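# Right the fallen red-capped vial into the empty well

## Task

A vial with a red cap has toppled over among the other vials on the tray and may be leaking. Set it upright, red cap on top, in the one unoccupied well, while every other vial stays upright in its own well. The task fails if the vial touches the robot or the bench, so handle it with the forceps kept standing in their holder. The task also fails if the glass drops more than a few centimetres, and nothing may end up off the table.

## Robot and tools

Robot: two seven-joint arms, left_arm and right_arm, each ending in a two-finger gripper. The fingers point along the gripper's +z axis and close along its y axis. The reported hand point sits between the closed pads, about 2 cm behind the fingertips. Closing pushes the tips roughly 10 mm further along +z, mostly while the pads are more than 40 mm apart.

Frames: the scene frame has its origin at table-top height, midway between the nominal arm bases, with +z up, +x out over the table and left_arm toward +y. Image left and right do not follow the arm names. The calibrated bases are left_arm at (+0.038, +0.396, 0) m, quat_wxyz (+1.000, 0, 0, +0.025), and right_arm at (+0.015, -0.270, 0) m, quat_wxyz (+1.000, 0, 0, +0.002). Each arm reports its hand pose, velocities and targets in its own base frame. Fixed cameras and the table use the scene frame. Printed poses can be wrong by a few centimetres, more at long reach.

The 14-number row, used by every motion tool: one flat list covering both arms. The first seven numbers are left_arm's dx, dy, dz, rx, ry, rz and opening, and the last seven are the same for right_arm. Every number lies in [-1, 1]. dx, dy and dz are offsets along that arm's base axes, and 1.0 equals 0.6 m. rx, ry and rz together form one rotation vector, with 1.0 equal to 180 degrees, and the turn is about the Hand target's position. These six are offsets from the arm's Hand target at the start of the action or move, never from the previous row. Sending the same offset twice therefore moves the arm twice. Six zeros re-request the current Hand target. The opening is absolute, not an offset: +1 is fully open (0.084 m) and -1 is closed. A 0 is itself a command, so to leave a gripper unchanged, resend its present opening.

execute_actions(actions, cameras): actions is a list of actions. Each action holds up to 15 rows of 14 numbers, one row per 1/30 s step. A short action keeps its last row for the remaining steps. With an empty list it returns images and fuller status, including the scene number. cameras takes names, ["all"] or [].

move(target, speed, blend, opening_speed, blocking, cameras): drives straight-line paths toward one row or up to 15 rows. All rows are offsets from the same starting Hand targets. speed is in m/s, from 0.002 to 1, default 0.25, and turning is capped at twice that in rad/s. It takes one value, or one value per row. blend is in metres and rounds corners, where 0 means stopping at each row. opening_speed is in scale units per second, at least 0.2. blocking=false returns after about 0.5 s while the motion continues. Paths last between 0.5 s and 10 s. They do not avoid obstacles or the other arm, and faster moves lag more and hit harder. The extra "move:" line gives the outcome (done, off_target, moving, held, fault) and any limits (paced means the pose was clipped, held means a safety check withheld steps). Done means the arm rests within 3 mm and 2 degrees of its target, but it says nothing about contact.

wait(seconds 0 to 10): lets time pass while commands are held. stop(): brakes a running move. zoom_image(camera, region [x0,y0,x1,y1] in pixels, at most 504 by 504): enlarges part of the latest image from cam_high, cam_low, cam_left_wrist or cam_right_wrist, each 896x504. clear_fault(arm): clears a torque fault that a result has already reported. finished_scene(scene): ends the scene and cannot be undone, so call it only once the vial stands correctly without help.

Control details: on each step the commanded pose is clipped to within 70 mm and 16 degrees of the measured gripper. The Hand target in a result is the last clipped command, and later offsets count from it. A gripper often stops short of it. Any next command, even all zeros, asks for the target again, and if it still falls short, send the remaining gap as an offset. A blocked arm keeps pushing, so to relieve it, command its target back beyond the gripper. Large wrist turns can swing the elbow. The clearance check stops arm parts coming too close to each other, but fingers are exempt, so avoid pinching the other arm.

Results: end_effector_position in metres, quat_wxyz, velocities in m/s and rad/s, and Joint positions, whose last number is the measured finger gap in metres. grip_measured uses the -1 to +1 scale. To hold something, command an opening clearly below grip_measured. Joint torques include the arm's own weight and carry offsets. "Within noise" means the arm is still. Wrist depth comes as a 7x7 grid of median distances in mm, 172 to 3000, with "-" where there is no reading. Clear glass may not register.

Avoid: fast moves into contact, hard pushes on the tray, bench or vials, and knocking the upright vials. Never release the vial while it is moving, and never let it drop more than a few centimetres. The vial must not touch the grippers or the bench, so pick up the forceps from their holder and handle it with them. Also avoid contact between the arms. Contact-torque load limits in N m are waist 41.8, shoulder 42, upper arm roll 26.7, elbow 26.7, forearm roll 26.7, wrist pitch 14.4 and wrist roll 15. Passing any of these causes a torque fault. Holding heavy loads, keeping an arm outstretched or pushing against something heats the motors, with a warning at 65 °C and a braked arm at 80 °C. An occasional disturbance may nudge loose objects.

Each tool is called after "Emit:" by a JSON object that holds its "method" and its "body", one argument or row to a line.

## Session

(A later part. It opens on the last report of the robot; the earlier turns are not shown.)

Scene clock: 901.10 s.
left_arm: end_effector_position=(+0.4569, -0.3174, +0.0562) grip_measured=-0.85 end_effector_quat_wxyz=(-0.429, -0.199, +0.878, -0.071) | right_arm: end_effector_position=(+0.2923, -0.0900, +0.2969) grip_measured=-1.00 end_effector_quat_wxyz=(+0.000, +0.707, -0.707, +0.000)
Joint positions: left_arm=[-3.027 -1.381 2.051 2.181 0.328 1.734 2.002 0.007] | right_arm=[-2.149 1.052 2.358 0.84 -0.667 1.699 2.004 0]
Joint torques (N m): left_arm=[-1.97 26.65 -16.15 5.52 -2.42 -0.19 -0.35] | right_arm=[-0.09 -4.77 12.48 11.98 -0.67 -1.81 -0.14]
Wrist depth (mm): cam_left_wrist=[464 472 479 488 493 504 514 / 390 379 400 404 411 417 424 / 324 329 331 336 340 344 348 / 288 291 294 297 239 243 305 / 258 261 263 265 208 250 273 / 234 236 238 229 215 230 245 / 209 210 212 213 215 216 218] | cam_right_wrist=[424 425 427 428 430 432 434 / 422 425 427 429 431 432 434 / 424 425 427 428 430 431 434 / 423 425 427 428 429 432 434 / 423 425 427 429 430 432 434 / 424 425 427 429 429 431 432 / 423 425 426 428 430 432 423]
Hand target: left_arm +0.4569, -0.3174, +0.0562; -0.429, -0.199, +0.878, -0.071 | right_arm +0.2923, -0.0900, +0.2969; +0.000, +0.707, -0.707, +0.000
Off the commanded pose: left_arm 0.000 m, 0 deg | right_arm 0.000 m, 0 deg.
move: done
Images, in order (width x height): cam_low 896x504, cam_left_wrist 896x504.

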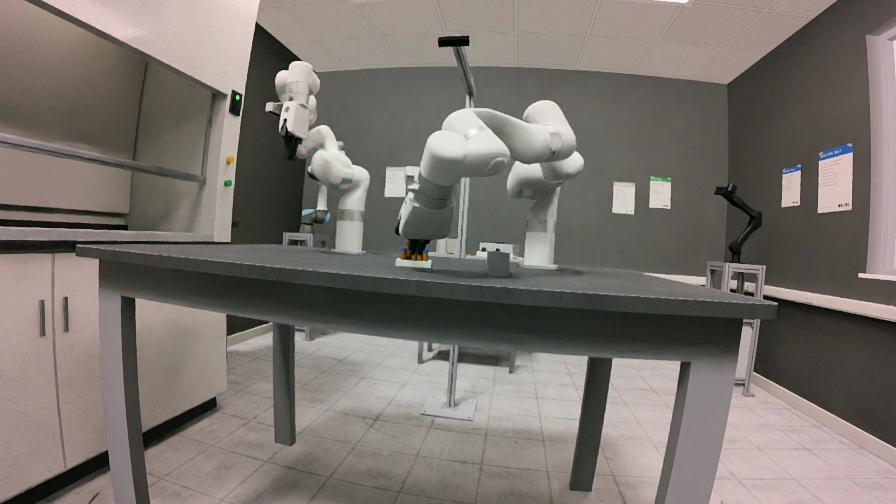

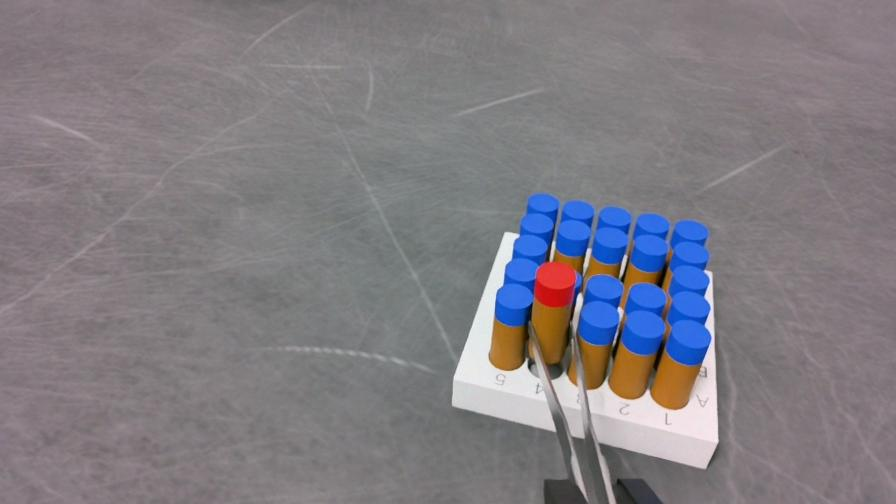

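Emit:
{"method": "move", "body": {
  "target": [
    [-0.0017,0.0023,0,-0.0101,-0.0045,0,-0.95,0,0,0,0,0,0,-1],
    [-0.0017,0.0023,-0.01,-0.0101,-0.0045,0,-0.95,0,0,0,0,0,0,-1]
  ],
  "speed": 0.03,
  "cameras": ["cam_left_wrist","cam_low"]
}}

Emit:
{"method": "zoom_image", "body": {
  "camera": "cam_left_wrist",
  "region": [480, 250, 640, 410]
}}

Emit:
{"method": "zoom_image", "body": {
  "camera": "cam_left_wrist",
  "region": [490, 320, 610, 380]
}}

Scene clock: 912.57 s.
left_arm: end_effector_position=(+0.4559, -0.3161, +0.0502) grip_measured=-0.85 end_effector_quat_wxyz=(-0.426, -0.192, +0.880, -0.086) | right_arm: end_effector_position=(+0.2923, -0.0900, +0.2969) grip_measured=-1.00 end_effector_quat_wxyz=(+0.000, +0.707, -0.707, +0.000)
Joint positions: left_arm=[-2.99 -1.381 2.042 2.122 0.333 1.688 2.026 0.007] | right_arm=[-2.149 1.052 2.358 0.84 -0.667 1.699 2.004 0]
Joint torques (N m): left_arm=[-2.04 26.3 -17.03 5.38 -1.03 -0.54 0.15] | right_arm=[-0.17 -4.77 12.51 12.06 -0.43 -1.81 -0.1]
Wrist depth (mm): cam_left_wrist=[474 474 474 474 475 473 472 / 398 377 398 397 396 397 376 / 328 327 327 327 326 328 327 / 289 289 289 289 233 231 289 / 259 259 259 250 206 208 258 / 234 234 227 227 214 217 234 / 208 208 208 208 208 207 208] | cam_right_wrist=[424 425 427 428 431 431 434 / 423 425 427 428 430 432 434 / 423 425 426 428 430 431 433 / 423 425 427 428 430 431 434 / 423 425 427 429 430 432 434 / 423 425 427 428 430 432 432 / 423 425 426 429 431 431 422]
Hand target: left_arm +0.4559, -0.3161, +0.0502; -0.426, -0.192, +0.880, -0.086 | right_arm +0.2923, -0.0900, +0.2969; +0.000, +0.707, -0.707, +0.000
Off the commanded pose: left_arm 0.000 m, 0 deg | right_arm 0.000 m, 0 deg.
move: done
Images, in order (width x height): cam_low 896x504, cam_left_wrist 896x504.

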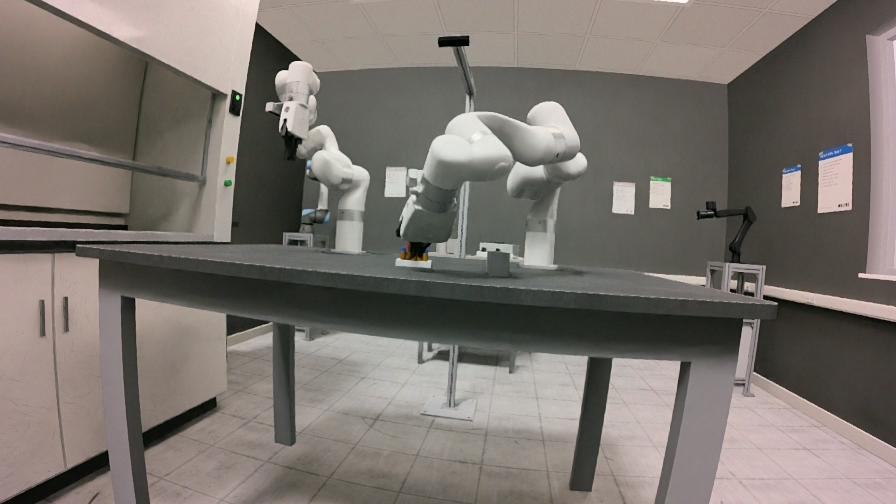

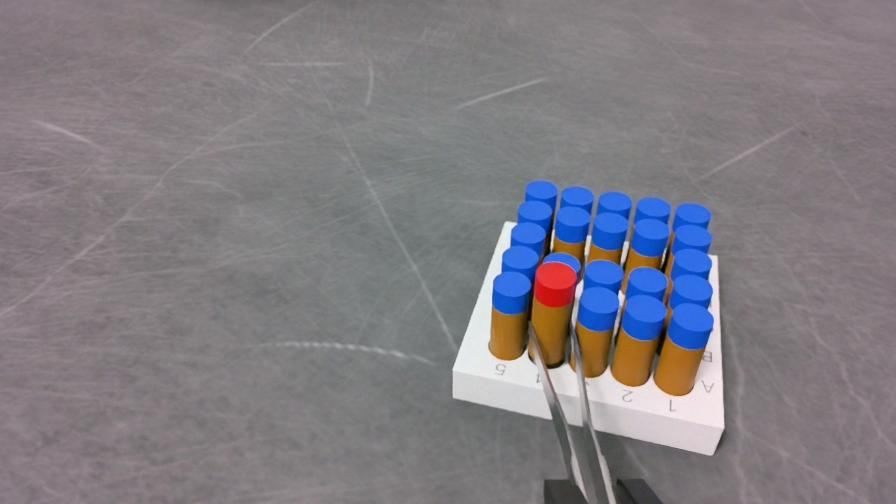

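Scaled by 3.150 from the camera's 896x504 image, which has a finer 1280x720 frame.

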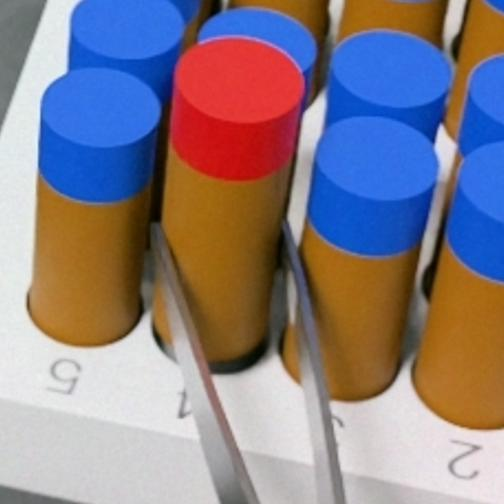

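Scaled by 4.200 from the camera's 896x504 image, which has a finer 1280x720 frame.

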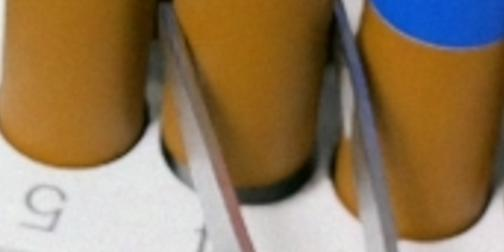

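Emit:
{"method": "move", "body": {
  "target": [
    [0,0,-0.0055,0,0,0,-0.95,0,0,0,0,0,0,-1]
  ],
  "speed": 0.02,
  "cameras": ["cam_left_wrist"]
}}

Emit:
{"method": "zoom_image", "body": {
  "camera": "cam_left_wrist",
  "region": [480, 250, 640, 410]
}}

Emit:
{"method": "zoom_image", "body": {
  "camera": "cam_left_wrist",
  "region": [490, 320, 610, 380]
}}

Scene clock: 919.23 s.
left_arm: end_effector_position=(+0.4559, -0.3161, +0.0469) grip_measured=-0.85 end_effector_quat_wxyz=(-0.426, -0.192, +0.880, -0.086) | right_arm: end_effector_position=(+0.2923, -0.0900, +0.2969) grip_measured=-1.00 end_effector_quat_wxyz=(+0.000, +0.707, -0.707, +0.000)
Joint positions: left_arm=[-2.991 -1.386 2.044 2.124 0.335 1.684 2.029 0.007] | right_arm=[-2.149 1.052 2.358 0.84 -0.667 1.699 2.004 0]
Joint torques (N m): left_arm=[-2.04 26.26 -17.09 5.36 -0.98 -0.73 -0.01] | right_arm=[-0.45 -5.05 12.64 11.99 -0.33 -1.73 -0.16]
Wrist depth (mm): cam_left_wrist=[466 466 464 463 464 464 463 / 390 371 391 391 388 391 369 / 321 321 320 321 321 321 320 / 284 284 283 283 217 227 283 / 254 254 254 245 204 226 254 / 230 230 223 223 212 212 230 / 204 204 204 204 204 204 204] | cam_right_wrist=[424 425 426 428 430 432 433 / 424 426 427 428 430 432 434 / 423 425 427 428 430 432 434 / 424 425 427 427 430 432 434 / 423 425 427 427 430 431 434 / 423 424 427 428 430 432 432 / 423 424 427 428 431 431 423]
Hand target: left_arm +0.4559, -0.3161, +0.0469; -0.426, -0.192, +0.880, -0.086 | right_arm +0.2923, -0.0900, +0.2969; +0.000, +0.707, -0.707, +0.000
Off the commanded pose: left_arm 0.000 m, 0 deg | right_arm 0.000 m, 0 deg.
move: done
Images, in order (width x height): cam_left_wrist 896x504.

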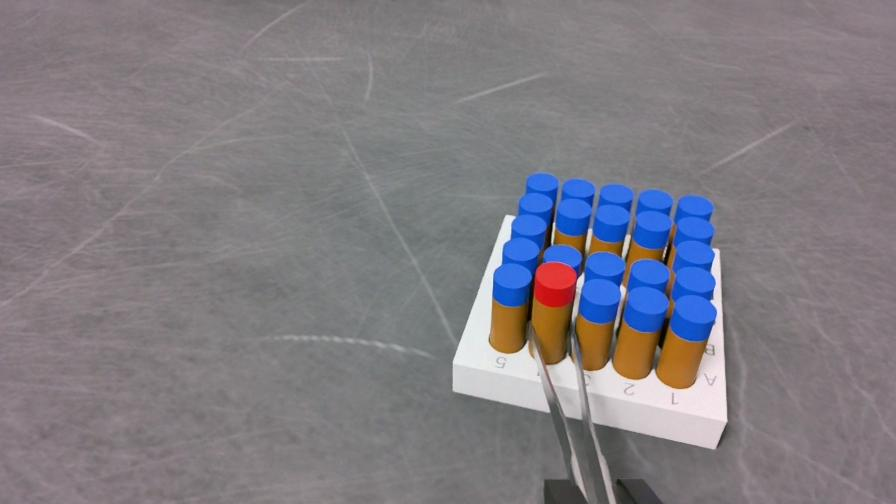

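Scaled by 3.150 from the camera's 896x504 image, which has a finer 1280x720 frame.

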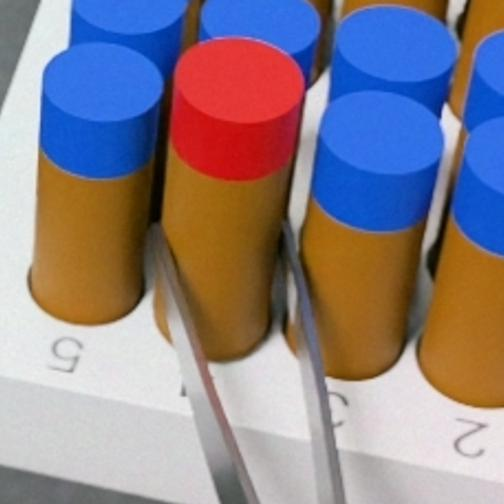

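Scaled by 4.200 from the camera's 896x504 image, which has a finer 1280x720 frame.

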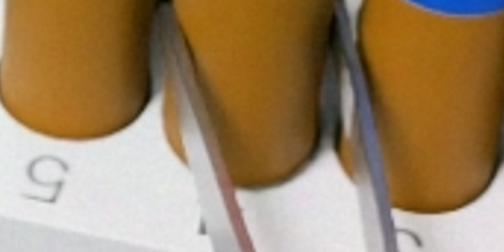

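Emit:
{"method": "move", "body": {
  "target": [
    [0,0,-0.003,0,0,0,-0.95,0,0,0,0,0,0,-1]
  ],
  "speed": 0.02,
  "cameras": ["cam_left_wrist","cam_low"]
}}

Emit:
{"method": "zoom_image", "body": {
  "camera": "cam_left_wrist",
  "region": [480, 240, 640, 400]
}}

Emit:
{"method": "zoom_image", "body": {
  "camera": "cam_low",
  "region": [395, 235, 435, 270]
}}

Scene clock: 927.30 s.
left_arm: end_effector_position=(+0.4559, -0.3161, +0.0451) grip_measured=-0.85 end_effector_quat_wxyz=(-0.426, -0.192, +0.880, -0.086) | right_arm: end_effector_position=(+0.2923, -0.0900, +0.2969) grip_measured=-1.00 end_effector_quat_wxyz=(+0.000, +0.707, -0.707, +0.000)
Joint positions: left_arm=[-2.992 -1.388 2.046 2.125 0.337 1.683 2.031 0.007] | right_arm=[-2.149 1.052 2.358 0.84 -0.667 1.699 2.004 0]
Joint torques (N m): left_arm=[-1.85 25.69 -16.59 5.21 -0.78 -0.66 0.23] | right_arm=[-0.32 -4.84 12.36 12 -0.46 -1.83 -0.06]
Wrist depth (mm): cam_left_wrist=[460 459 461 461 458 460 459 / 386 366 387 386 386 386 367 / 318 318 318 318 242 318 318 / 281 281 280 281 214 227 280 / 251 251 251 243 203 204 251 / 228 227 220 221 210 214 228 / 202 202 202 201 202 202 202] | cam_right_wrist=[424 425 427 429 431 432 433 / 423 425 427 428 430 431 433 / 423 426 427 428 430 431 434 / 423 424 427 428 430 432 434 / 424 425 426 428 430 432 434 / 424 424 427 428 430 432 432 / 423 425 426 428 431 432 423]
Hand target: left_arm +0.4559, -0.3161, +0.0451; -0.426, -0.192, +0.880, -0.086 | right_arm +0.2923, -0.0900, +0.2969; +0.000, +0.707, -0.707, +0.000
Off the commanded pose: left_arm 0.000 m, 0 deg | right_arm 0.000 m, 0 deg.
move: done
Images, in order (width x height): cam_low 896x504, cam_left_wrist 896x504.

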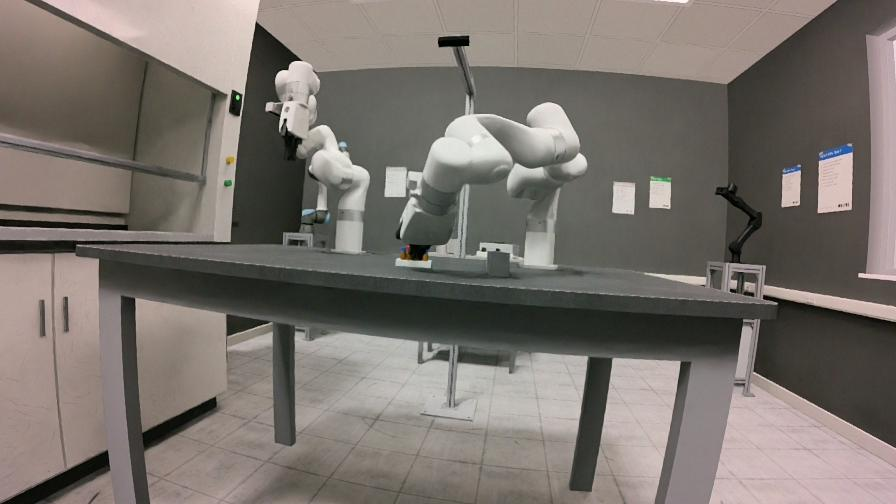

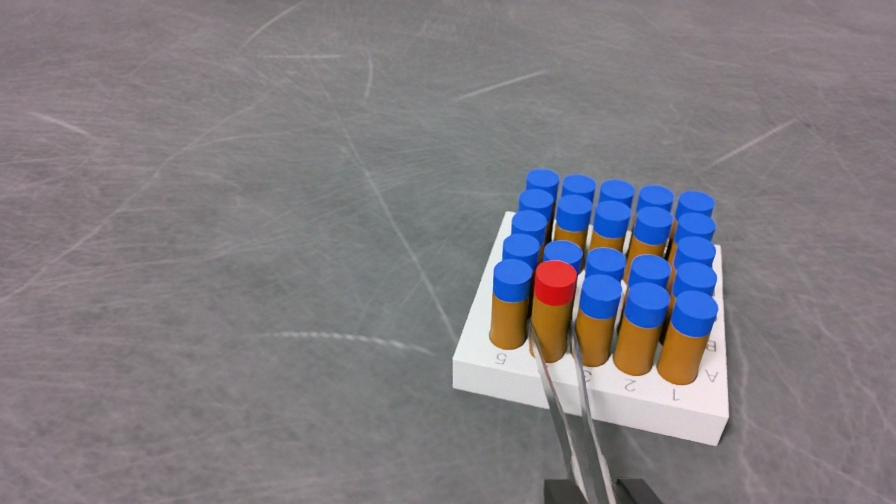

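Scaled by 3.150 from the camera's 896x504 image, which has a finer 1280x720 frame.

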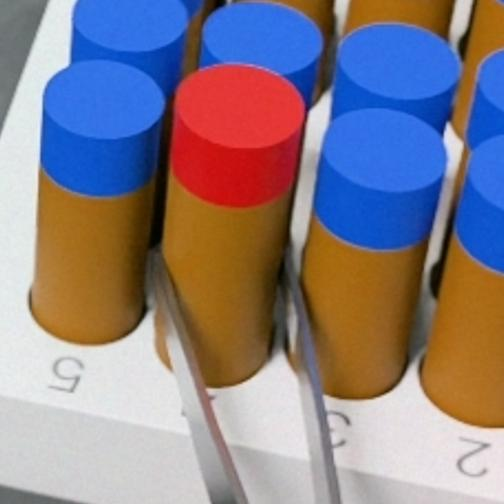

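Scaled by 12.600 from the camera's 896x504 image, which has a finer 1280x720 frame.

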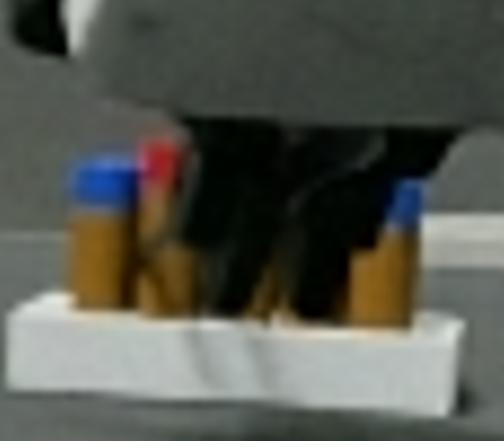

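Emit:
{"method": "move", "body": {
  "target": [0,0,-0.0028,0,0,0,-0.95,0,0,0,0,0,0,-1],
  "speed": 0.02,
  "cameras": ["cam_left_wrist","cam_low"]
}}

Emit:
{"method": "zoom_image", "body": {
  "camera": "cam_left_wrist",
  "region": [480, 240, 640, 400]
}}

Emit:
{"method": "zoom_image", "body": {
  "camera": "cam_low",
  "region": [395, 235, 435, 270]
}}

Scene clock: 946.13 s.
left_arm: end_effector_position=(+0.4559, -0.3161, +0.0434) grip_measured=-0.85 end_effector_quat_wxyz=(-0.426, -0.192, +0.880, -0.086) | right_arm: end_effector_position=(+0.2923, -0.0900, +0.2969) grip_measured=-1.00 end_effector_quat_wxyz=(+0.000, +0.707, -0.707, +0.000)
Joint positions: left_arm=[-2.993 -1.391 2.047 2.126 0.338 1.681 2.032 0.007] | right_arm=[-2.149 1.052 2.358 0.84 -0.667 1.699 2.004 0]
Joint torques (N m): left_arm=[-1.96 25.32 -16.15 5.29 -0.42 -0.82 0.12] | right_arm=[-0.25 -4.74 12.5 11.86 -0.47 -1.81 -0.12]
Wrist depth (mm): cam_left_wrist=[457 455 458 457 455 455 455 / 383 363 384 383 383 381 363 / 315 315 315 315 239 315 314 / 278 278 278 278 211 225 278 / 249 249 249 241 203 203 249 / 225 225 218 218 212 212 225 / 200 200 200 200 200 200 200] | cam_right_wrist=[424 425 427 429 431 432 434 / 423 426 427 429 430 431 434 / 423 425 427 428 430 432 434 / 424 425 427 428 430 431 433 / 423 425 427 429 430 432 434 / 424 425 427 428 430 431 432 / 424 426 426 428 430 433 424]
Hand target: left_arm +0.4559, -0.3161, +0.0434; -0.426, -0.192, +0.880, -0.086 | right_arm +0.2923, -0.0900, +0.2969; +0.000, +0.707, -0.707, +0.000
Off the commanded pose: left_arm 0.000 m, 0 deg | right_arm 0.000 m, 0 deg.
move: done
Images, in order (width x height): cam_low 896x504, cam_left_wrist 896x504.

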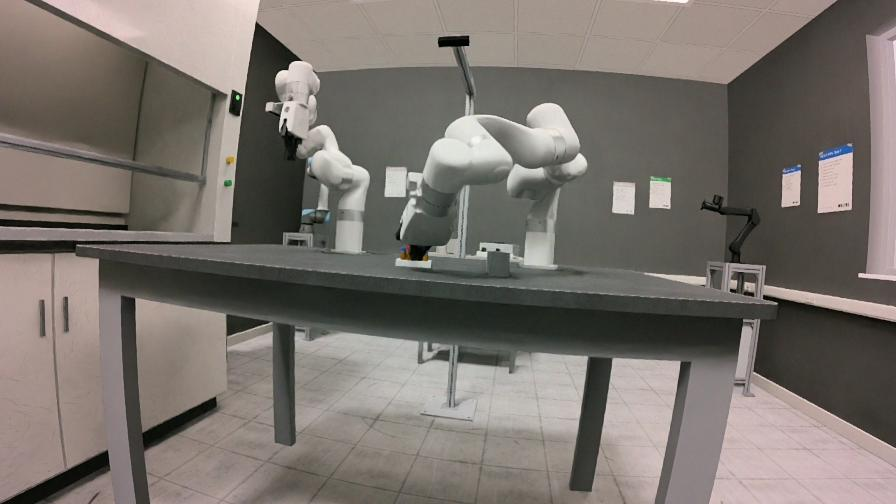

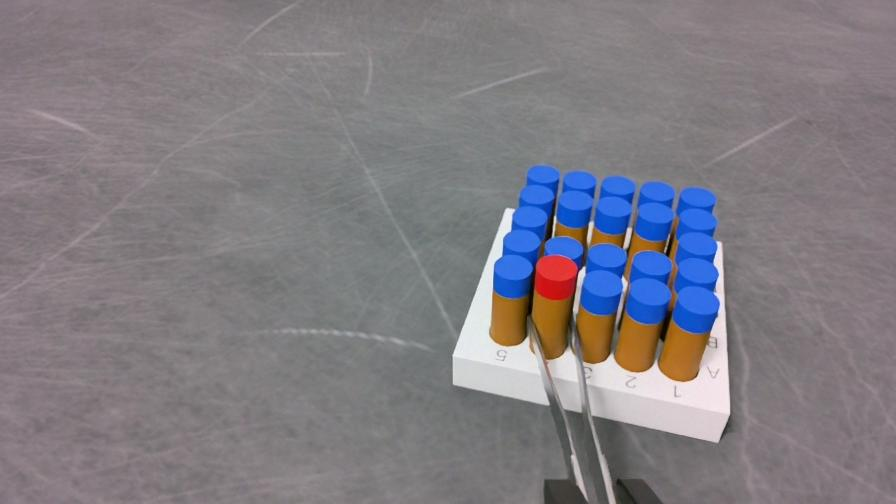

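Scaled by 3.150 from the camera's 896x504 image, which has a finer 1280x720 frame.

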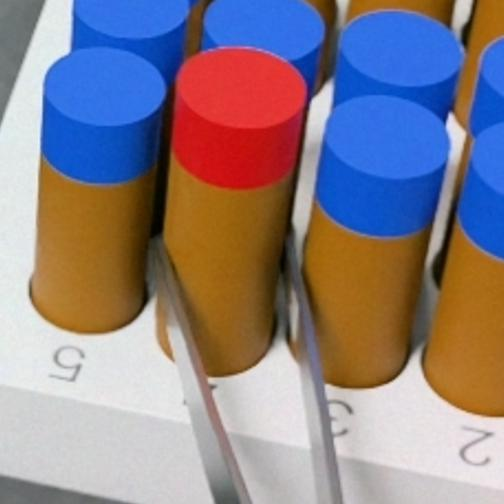

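Scaled by 12.600 from the camera's 896x504 image, which has a finer 1280x720 frame.

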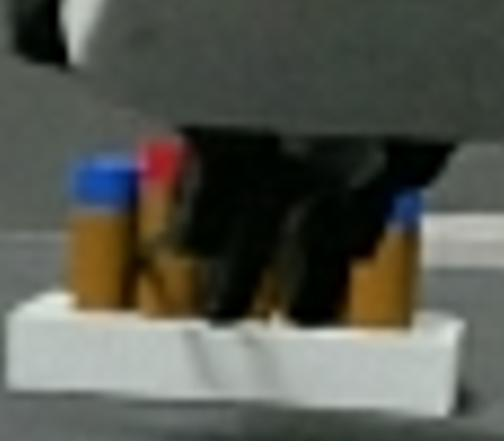

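Emit:
{"method": "move", "body": {
  "target": [
    [0,0,0.005,0,0,0,-0.95,0,0,0,0,0,0,-1],
    [-0.0015,-0.0007,0.005,0,0,0,-0.95,0,0,0,0,0,0,-1],
    [-0.0015,-0.0007,0,0,0,0,-0.95,0,0,0,0,0,0,-1]
  ],
  "speed": 0.02,
  "cameras": ["cam_left_wrist","cam_low"]
}}

Emit:
{"method": "zoom_image", "body": {
  "camera": "cam_left_wrist",
  "region": [480, 240, 640, 400]
}}

Emit:
{"method": "zoom_image", "body": {
  "camera": "cam_low",
  "region": [395, 235, 435, 270]
}}

Scene clock: 961.50 s.
left_arm: end_effector_position=(+0.4550, -0.3165, +0.0434) grip_measured=-0.85 end_effector_quat_wxyz=(-0.426, -0.192, +0.880, -0.086) | right_arm: end_effector_position=(+0.2923, -0.0900, +0.2969) grip_measured=-1.00 end_effector_quat_wxyz=(+0.000, +0.707, -0.707, +0.000)
Joint positions: left_arm=[-2.99 -1.389 2.046 2.119 0.338 1.677 2.031 0.007] | right_arm=[-2.149 1.052 2.358 0.84 -0.667 1.699 2.004 0]
Joint torques (N m): left_arm=[-2.09 25.47 -16.24 5.23 -0.54 -0.73 0.1] | right_arm=[-0.55 -4.85 12.48 11.94 -0.44 -1.76 -0.13]
Wrist depth (mm): cam_left_wrist=[456 456 456 456 456 455 455 / 383 363 383 383 384 382 364 / 315 315 315 315 241 314 315 / 278 278 278 277 212 226 278 / 249 249 248 240 203 202 249 / 225 226 219 218 209 212 225 / 200 200 200 200 200 200 200] | cam_right_wrist=[424 425 427 428 431 432 434 / 424 424 426 429 430 432 434 / 423 425 427 428 430 432 434 / 423 425 427 429 430 432 434 / 423 425 427 428 430 432 434 / 424 425 427 428 430 431 432 / 423 425 426 427 430 432 423]
Hand target: left_arm +0.4550, -0.3165, +0.0434; -0.426, -0.192, +0.880, -0.086 | right_arm +0.2923, -0.0900, +0.2969; +0.000, +0.707, -0.707, +0.000
Off the commanded pose: left_arm 0.000 m, 0 deg | right_arm 0.000 m, 0 deg.
move: done
Images, in order (width x height): cam_low 896x504, cam_left_wrist 896x504.

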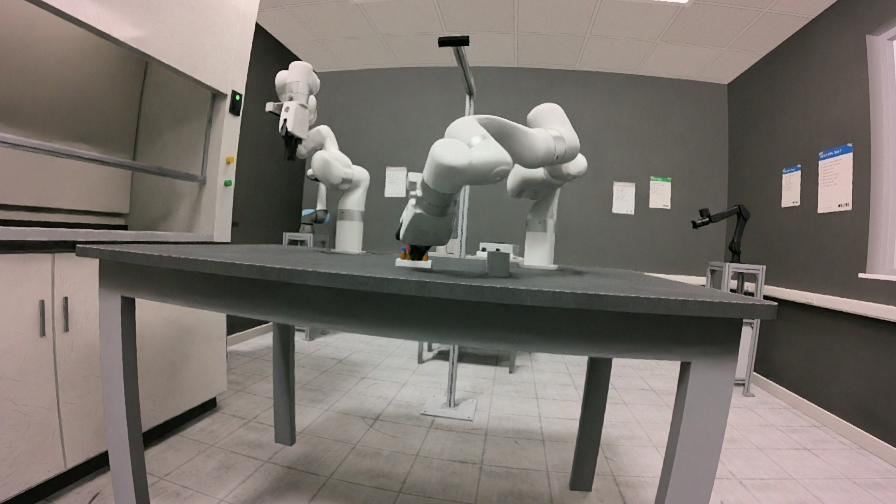

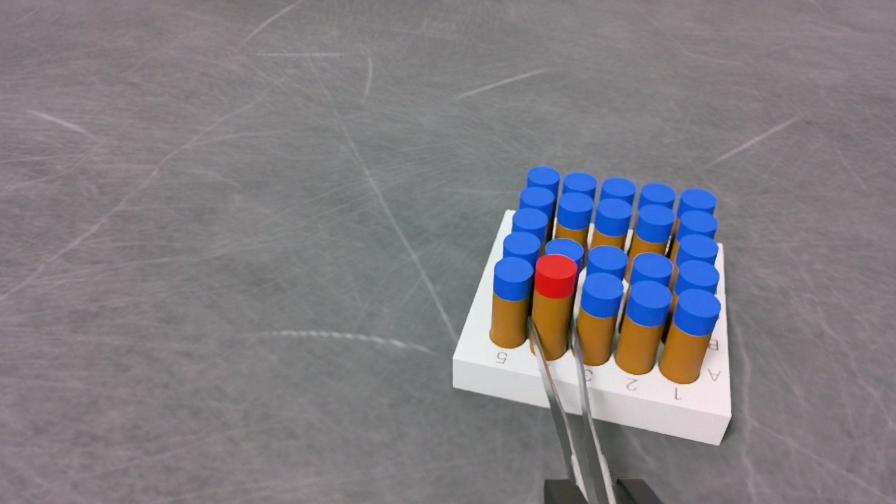

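Scaled by 3.150 from the camera's 896x504 image, which has a finer 1280x720 frame.

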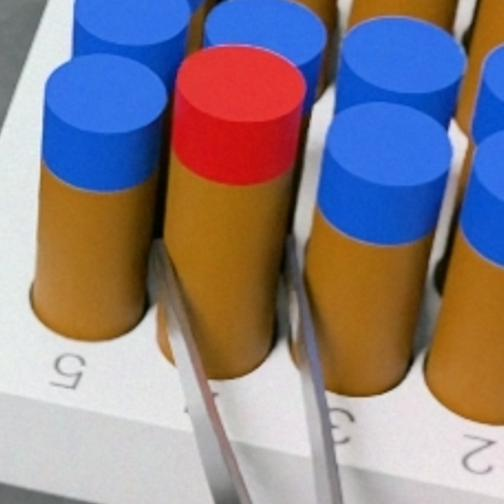

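Scaled by 12.600 from the camera's 896x504 image, which has a finer 1280x720 frame.

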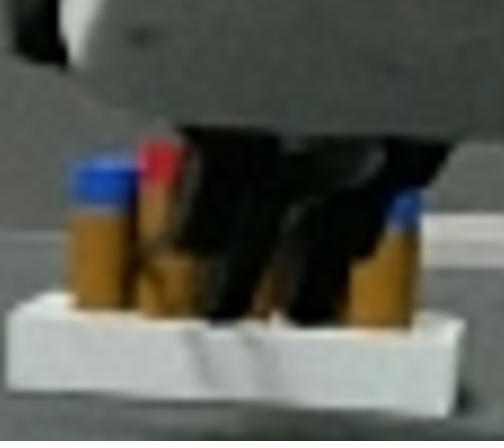

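Emit:
{"method": "move", "body": {
  "target": [
    [0,0,0.006,0,0,0,-0.95,0,0,0,0,0,0,-1],
    [-0.0017,-0.00075,0.006,0,0,0,-0.95,0,0,0,0,0,0,-1],
    [-0.0017,-0.00075,-0.0025,0,0,0,-0.95,0,0,0,0,0,0,-1]
  ],
  "speed": 0.02,
  "cameras": ["cam_left_wrist","cam_low"]
}}

Emit:
{"method": "zoom_image", "body": {
  "camera": "cam_left_wrist",
  "region": [480, 240, 640, 400]
}}

Emit:
{"method": "zoom_image", "body": {
  "camera": "cam_low",
  "region": [395, 235, 435, 270]
}}

Scene clock: 969.77 s.
left_arm: end_effector_position=(+0.4539, -0.3169, +0.0419) grip_measured=-0.85 end_effector_quat_wxyz=(-0.426, -0.192, +0.880, -0.086) | right_arm: end_effector_position=(+0.2923, -0.0900, +0.2969) grip_measured=-1.00 end_effector_quat_wxyz=(+0.000, +0.707, -0.707, +0.000)
Joint positions: left_arm=[-2.988 -1.39 2.047 2.111 0.339 1.672 2.03 0.007] | right_arm=[-2.149 1.052 2.358 0.84 -0.667 1.699 2.004 0]
Joint torques (N m): left_arm=[-1.8 25.37 -16.14 5.02 -0.38 -0.84 0.12] | right_arm=[-0.19 -4.98 12.54 11.79 -0.6 -1.74 -0.07]
Wrist depth (mm): cam_left_wrist=[454 453 453 451 452 452 453 / 379 361 380 379 380 379 359 / 312 313 313 313 238 312 312 / 276 276 275 276 209 223 275 / 247 247 247 238 201 196 247 / 223 224 216 217 210 208 223 / 199 198 198 198 198 198 199] | cam_right_wrist=[423 424 427 429 430 432 433 / 424 425 426 429 430 431 434 / 423 425 427 428 430 432 434 / 423 426 427 428 430 432 433 / 423 425 426 428 430 432 434 / 423 425 427 429 430 432 432 / 423 425 427 428 431 431 423]
Hand target: left_arm +0.4539, -0.3169, +0.0419; -0.426, -0.192, +0.880, -0.086 | right_arm +0.2923, -0.0900, +0.2969; +0.000, +0.707, -0.707, +0.000
Off the commanded pose: left_arm 0.000 m, 0 deg | right_arm 0.000 m, 0 deg.
move: done
Images, in order (width x height): cam_low 896x504, cam_left_wrist 896x504.

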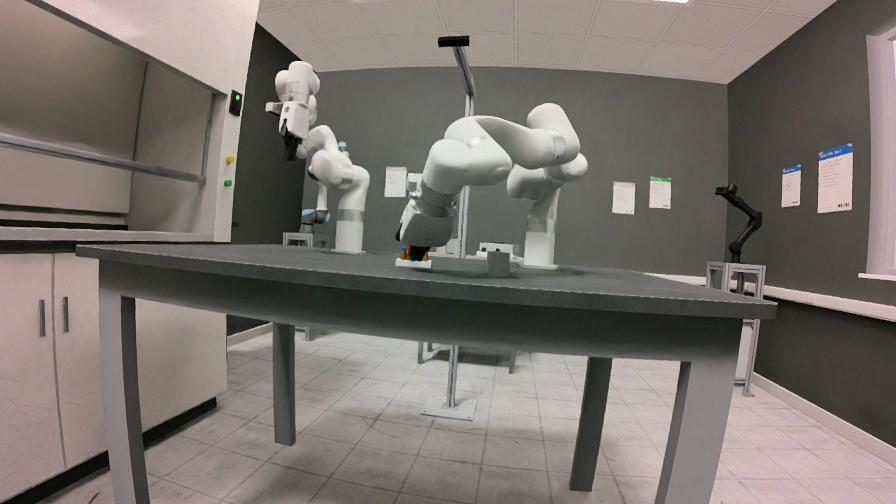

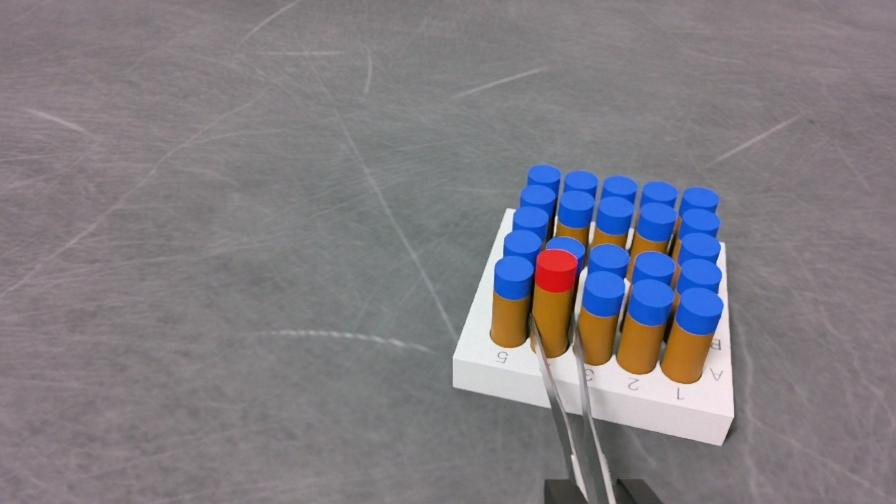

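Scaled by 3.150 from the camera's 896x504 image, which has a finer 1280x720 frame.

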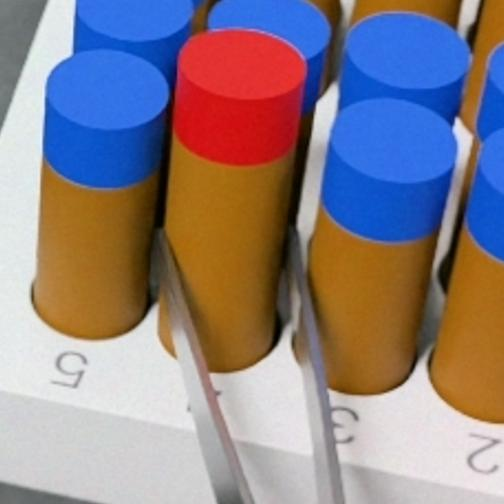

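Scaled by 12.600 from the camera's 896x504 image, which has a finer 1280x720 frame.

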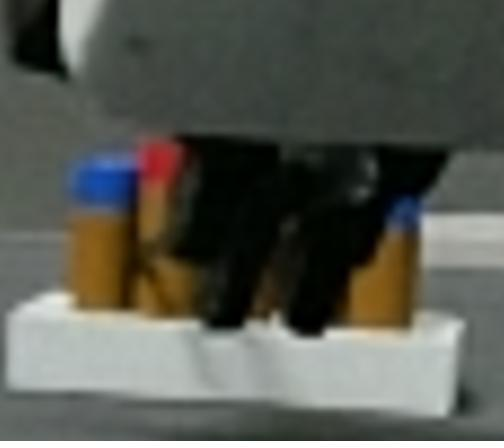

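Emit:
{"method": "move", "body": {
  "target": [
    [0,0,0.004,0,0,0,-0.95,0,0,0,0,0,0,-1],
    [-0.0015,0.0003,0.004,0,0,0,-0.95,0,0,0,0,0,0,-1],
    [-0.0015,0.0003,-0.002,0,0,0,-0.95,0,0,0,0,0,0,-1]
  ],
  "speed": 0.02,
  "cameras": ["cam_left_wrist","cam_low"]
}}

Emit:
{"method": "zoom_image", "body": {
  "camera": "cam_left_wrist",
  "region": [480, 240, 640, 400]
}}

Emit:
{"method": "zoom_image", "body": {
  "camera": "cam_low",
  "region": [395, 235, 435, 270]
}}

Scene clock: 985.97 s.
left_arm: end_effector_position=(+0.4530, -0.3168, +0.0407) grip_measured=-0.85 end_effector_quat_wxyz=(-0.426, -0.192, +0.880, -0.086) | right_arm: end_effector_position=(+0.2923, -0.0900, +0.2969) grip_measured=-1.00 end_effector_quat_wxyz=(+0.000, +0.707, -0.707, +0.000)
Joint positions: left_arm=[-2.984 -1.389 2.047 2.103 0.339 1.666 2.03 0.007] | right_arm=[-2.149 1.052 2.358 0.84 -0.667 1.699 2.004 0]
Joint torques (N m): left_arm=[-1.61 25.81 -15.97 5.37 -0.31 -0.91 0.1] | right_arm=[-0.57 -4.84 12.62 11.87 -0.32 -1.78 -0.13]
Wrist depth (mm): cam_left_wrist=[450 449 449 449 448 447 449 / 376 376 376 377 377 376 357 / 310 310 309 310 234 311 309 / 274 274 274 274 208 222 274 / 245 245 245 237 200 195 245 / 222 222 215 215 206 209 222 / 197 197 197 197 197 197 197] | cam_right_wrist=[423 425 427 427 430 432 434 / 423 425 428 428 431 432 434 / 423 424 427 429 430 432 433 / 423 425 427 428 430 432 434 / 424 426 427 429 430 432 434 / 423 425 426 428 430 431 432 / 423 426 426 429 429 432 423]
Hand target: left_arm +0.4530, -0.3168, +0.0407; -0.426, -0.192, +0.880, -0.086 | right_arm +0.2923, -0.0900, +0.2969; +0.000, +0.707, -0.707, +0.000
Off the commanded pose: left_arm 0.000 m, 0 deg | right_arm 0.000 m, 0 deg.
move: done
Images, in order (width x height): cam_low 896x504, cam_left_wrist 896x504.

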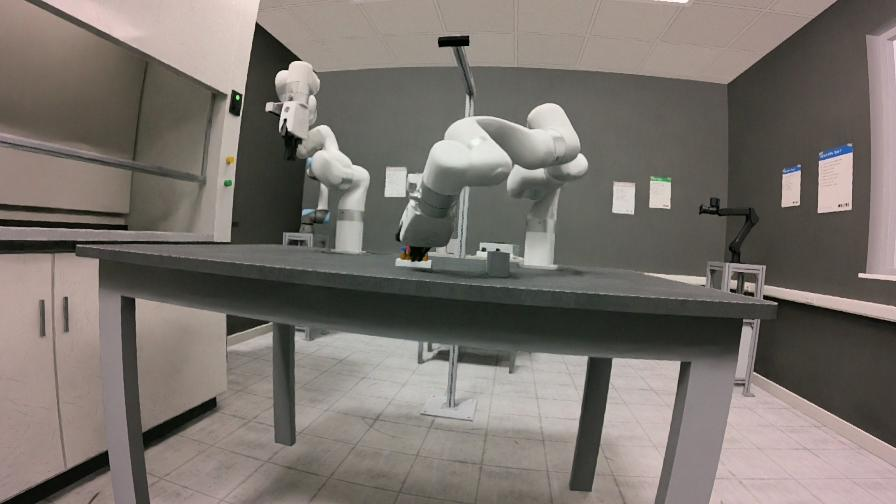

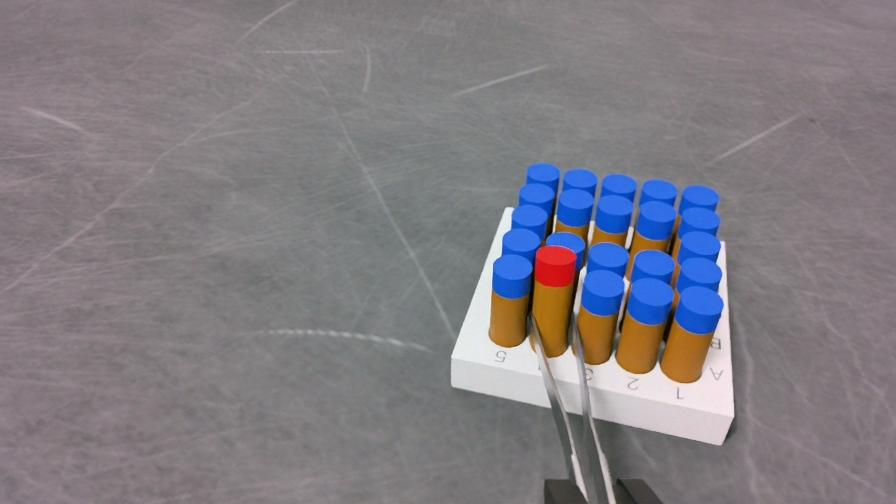

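Scaled by 3.150 from the camera's 896x504 image, which has a finer 1280x720 frame.

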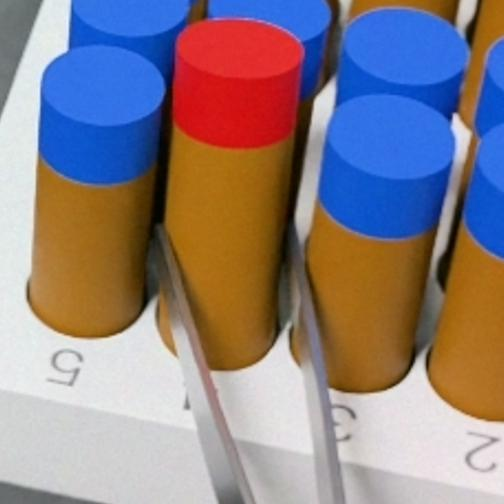

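Scaled by 12.600 from the camera's 896x504 image, which has a finer 1280x720 frame.

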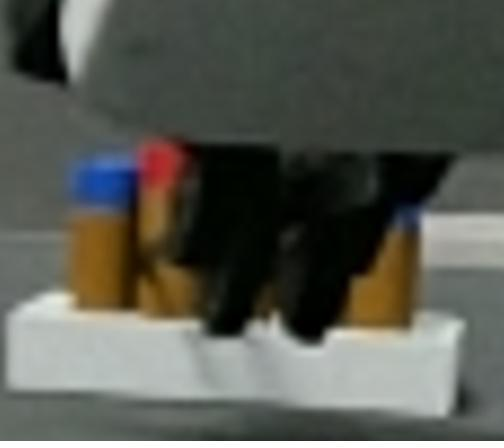

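Emit:
{"method": "move", "body": {
  "target": [0,0,0.012,0,0,0,-0.95,0,0,0,0,0,0,-1],
  "speed": 0.03,
  "cameras": ["cam_left_wrist","cam_low"]
}}

Emit:
{"method": "zoom_image", "body": {
  "camera": "cam_left_wrist",
  "region": [480, 240, 640, 400]
}}

Emit:
{"method": "zoom_image", "body": {
  "camera": "cam_low",
  "region": [395, 235, 435, 270]
}}

Scene clock: 1008.50 s.
left_arm: end_effector_position=(+0.4530, -0.3167, +0.0479) grip_measured=-0.85 end_effector_quat_wxyz=(-0.426, -0.192, +0.880, -0.086) | right_arm: end_effector_position=(+0.2923, -0.0900, +0.2969) grip_measured=-1.00 end_effector_quat_wxyz=(+0.000, +0.707, -0.707, +0.000)
Joint positions: left_arm=[-2.981 -1.379 2.041 2.099 0.334 1.673 2.024 0.007] | right_arm=[-2.149 1.052 2.358 0.84 -0.667 1.699 2.004 0]
Joint torques (N m): left_arm=[1.3 27.48 -18.69 4.91 -2.46 -0.17 -0.2] | right_arm=[-0.37 -4.91 12.31 12.06 -0.45 -1.73 0]
Wrist depth (mm): cam_left_wrist=[468 466 466 466 468 468 465 / 393 372 392 392 391 391 372 / 323 323 323 322 323 323 323 / 285 285 285 285 227 227 285 / 256 255 256 247 203 203 255 / 231 231 224 223 209 213 231 / 206 205 205 205 205 205 205] | cam_right_wrist=[423 425 427 428 431 432 434 / 423 425 427 428 430 432 434 / 423 425 427 429 430 432 434 / 422 426 426 428 430 432 434 / 424 424 427 428 430 432 434 / 424 425 427 429 430 432 432 / 424 425 427 428 431 431 423]
Hand target: left_arm +0.4530, -0.3168, +0.0479; -0.426, -0.192, +0.880, -0.086 | right_arm +0.2923, -0.0900, +0.2969; +0.000, +0.707, -0.707, +0.000
Off the commanded pose: left_arm 0.000 m, 0 deg | right_arm 0.000 m, 0 deg.
move: done
Images, in order (width x height): cam_low 896x504, cam_left_wrist 896x504.

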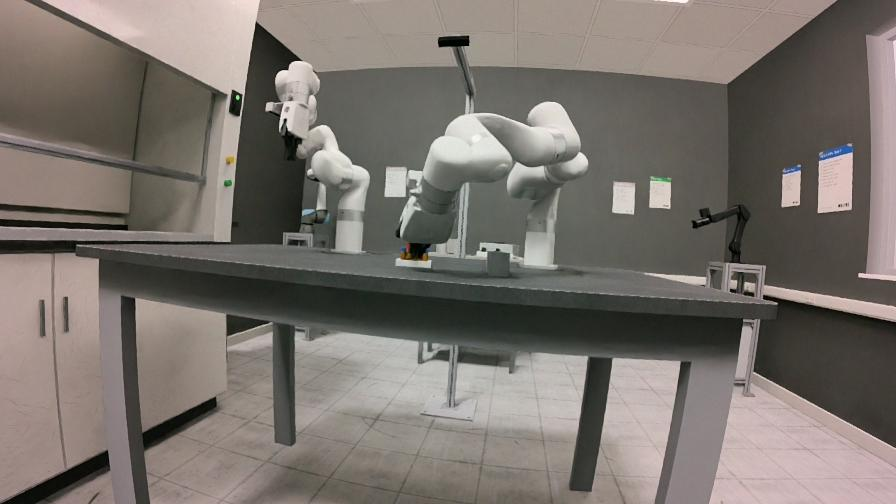

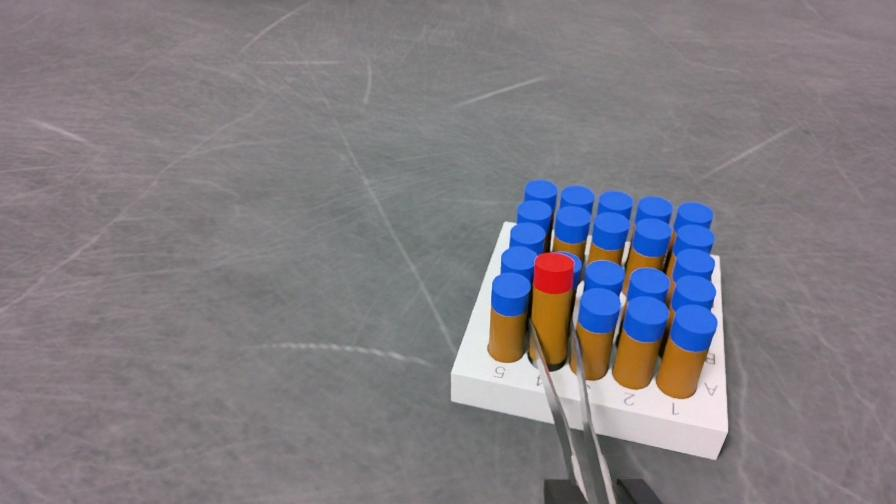

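Scaled by 3.150 from the camera's 896x504 image, which has a finer 1280x720 frame.

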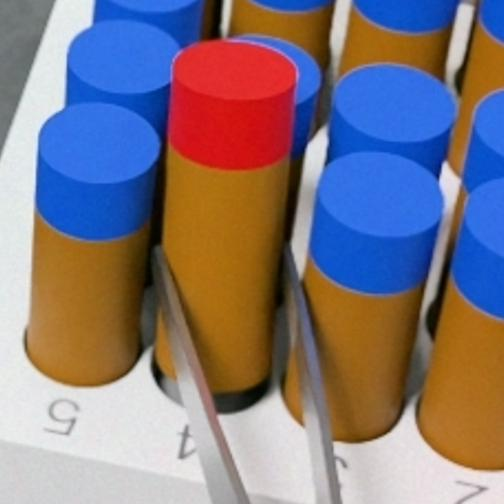

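Scaled by 12.600 from the camera's 896x504 image, which has a finer 1280x720 frame.

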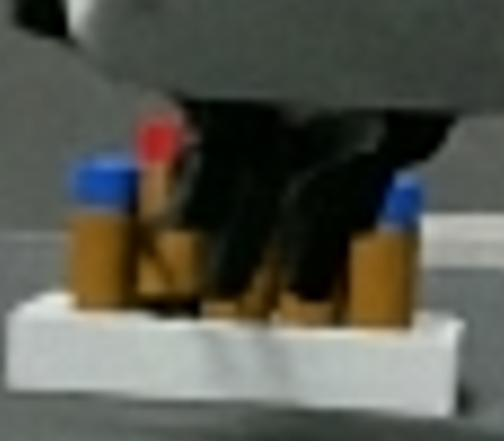

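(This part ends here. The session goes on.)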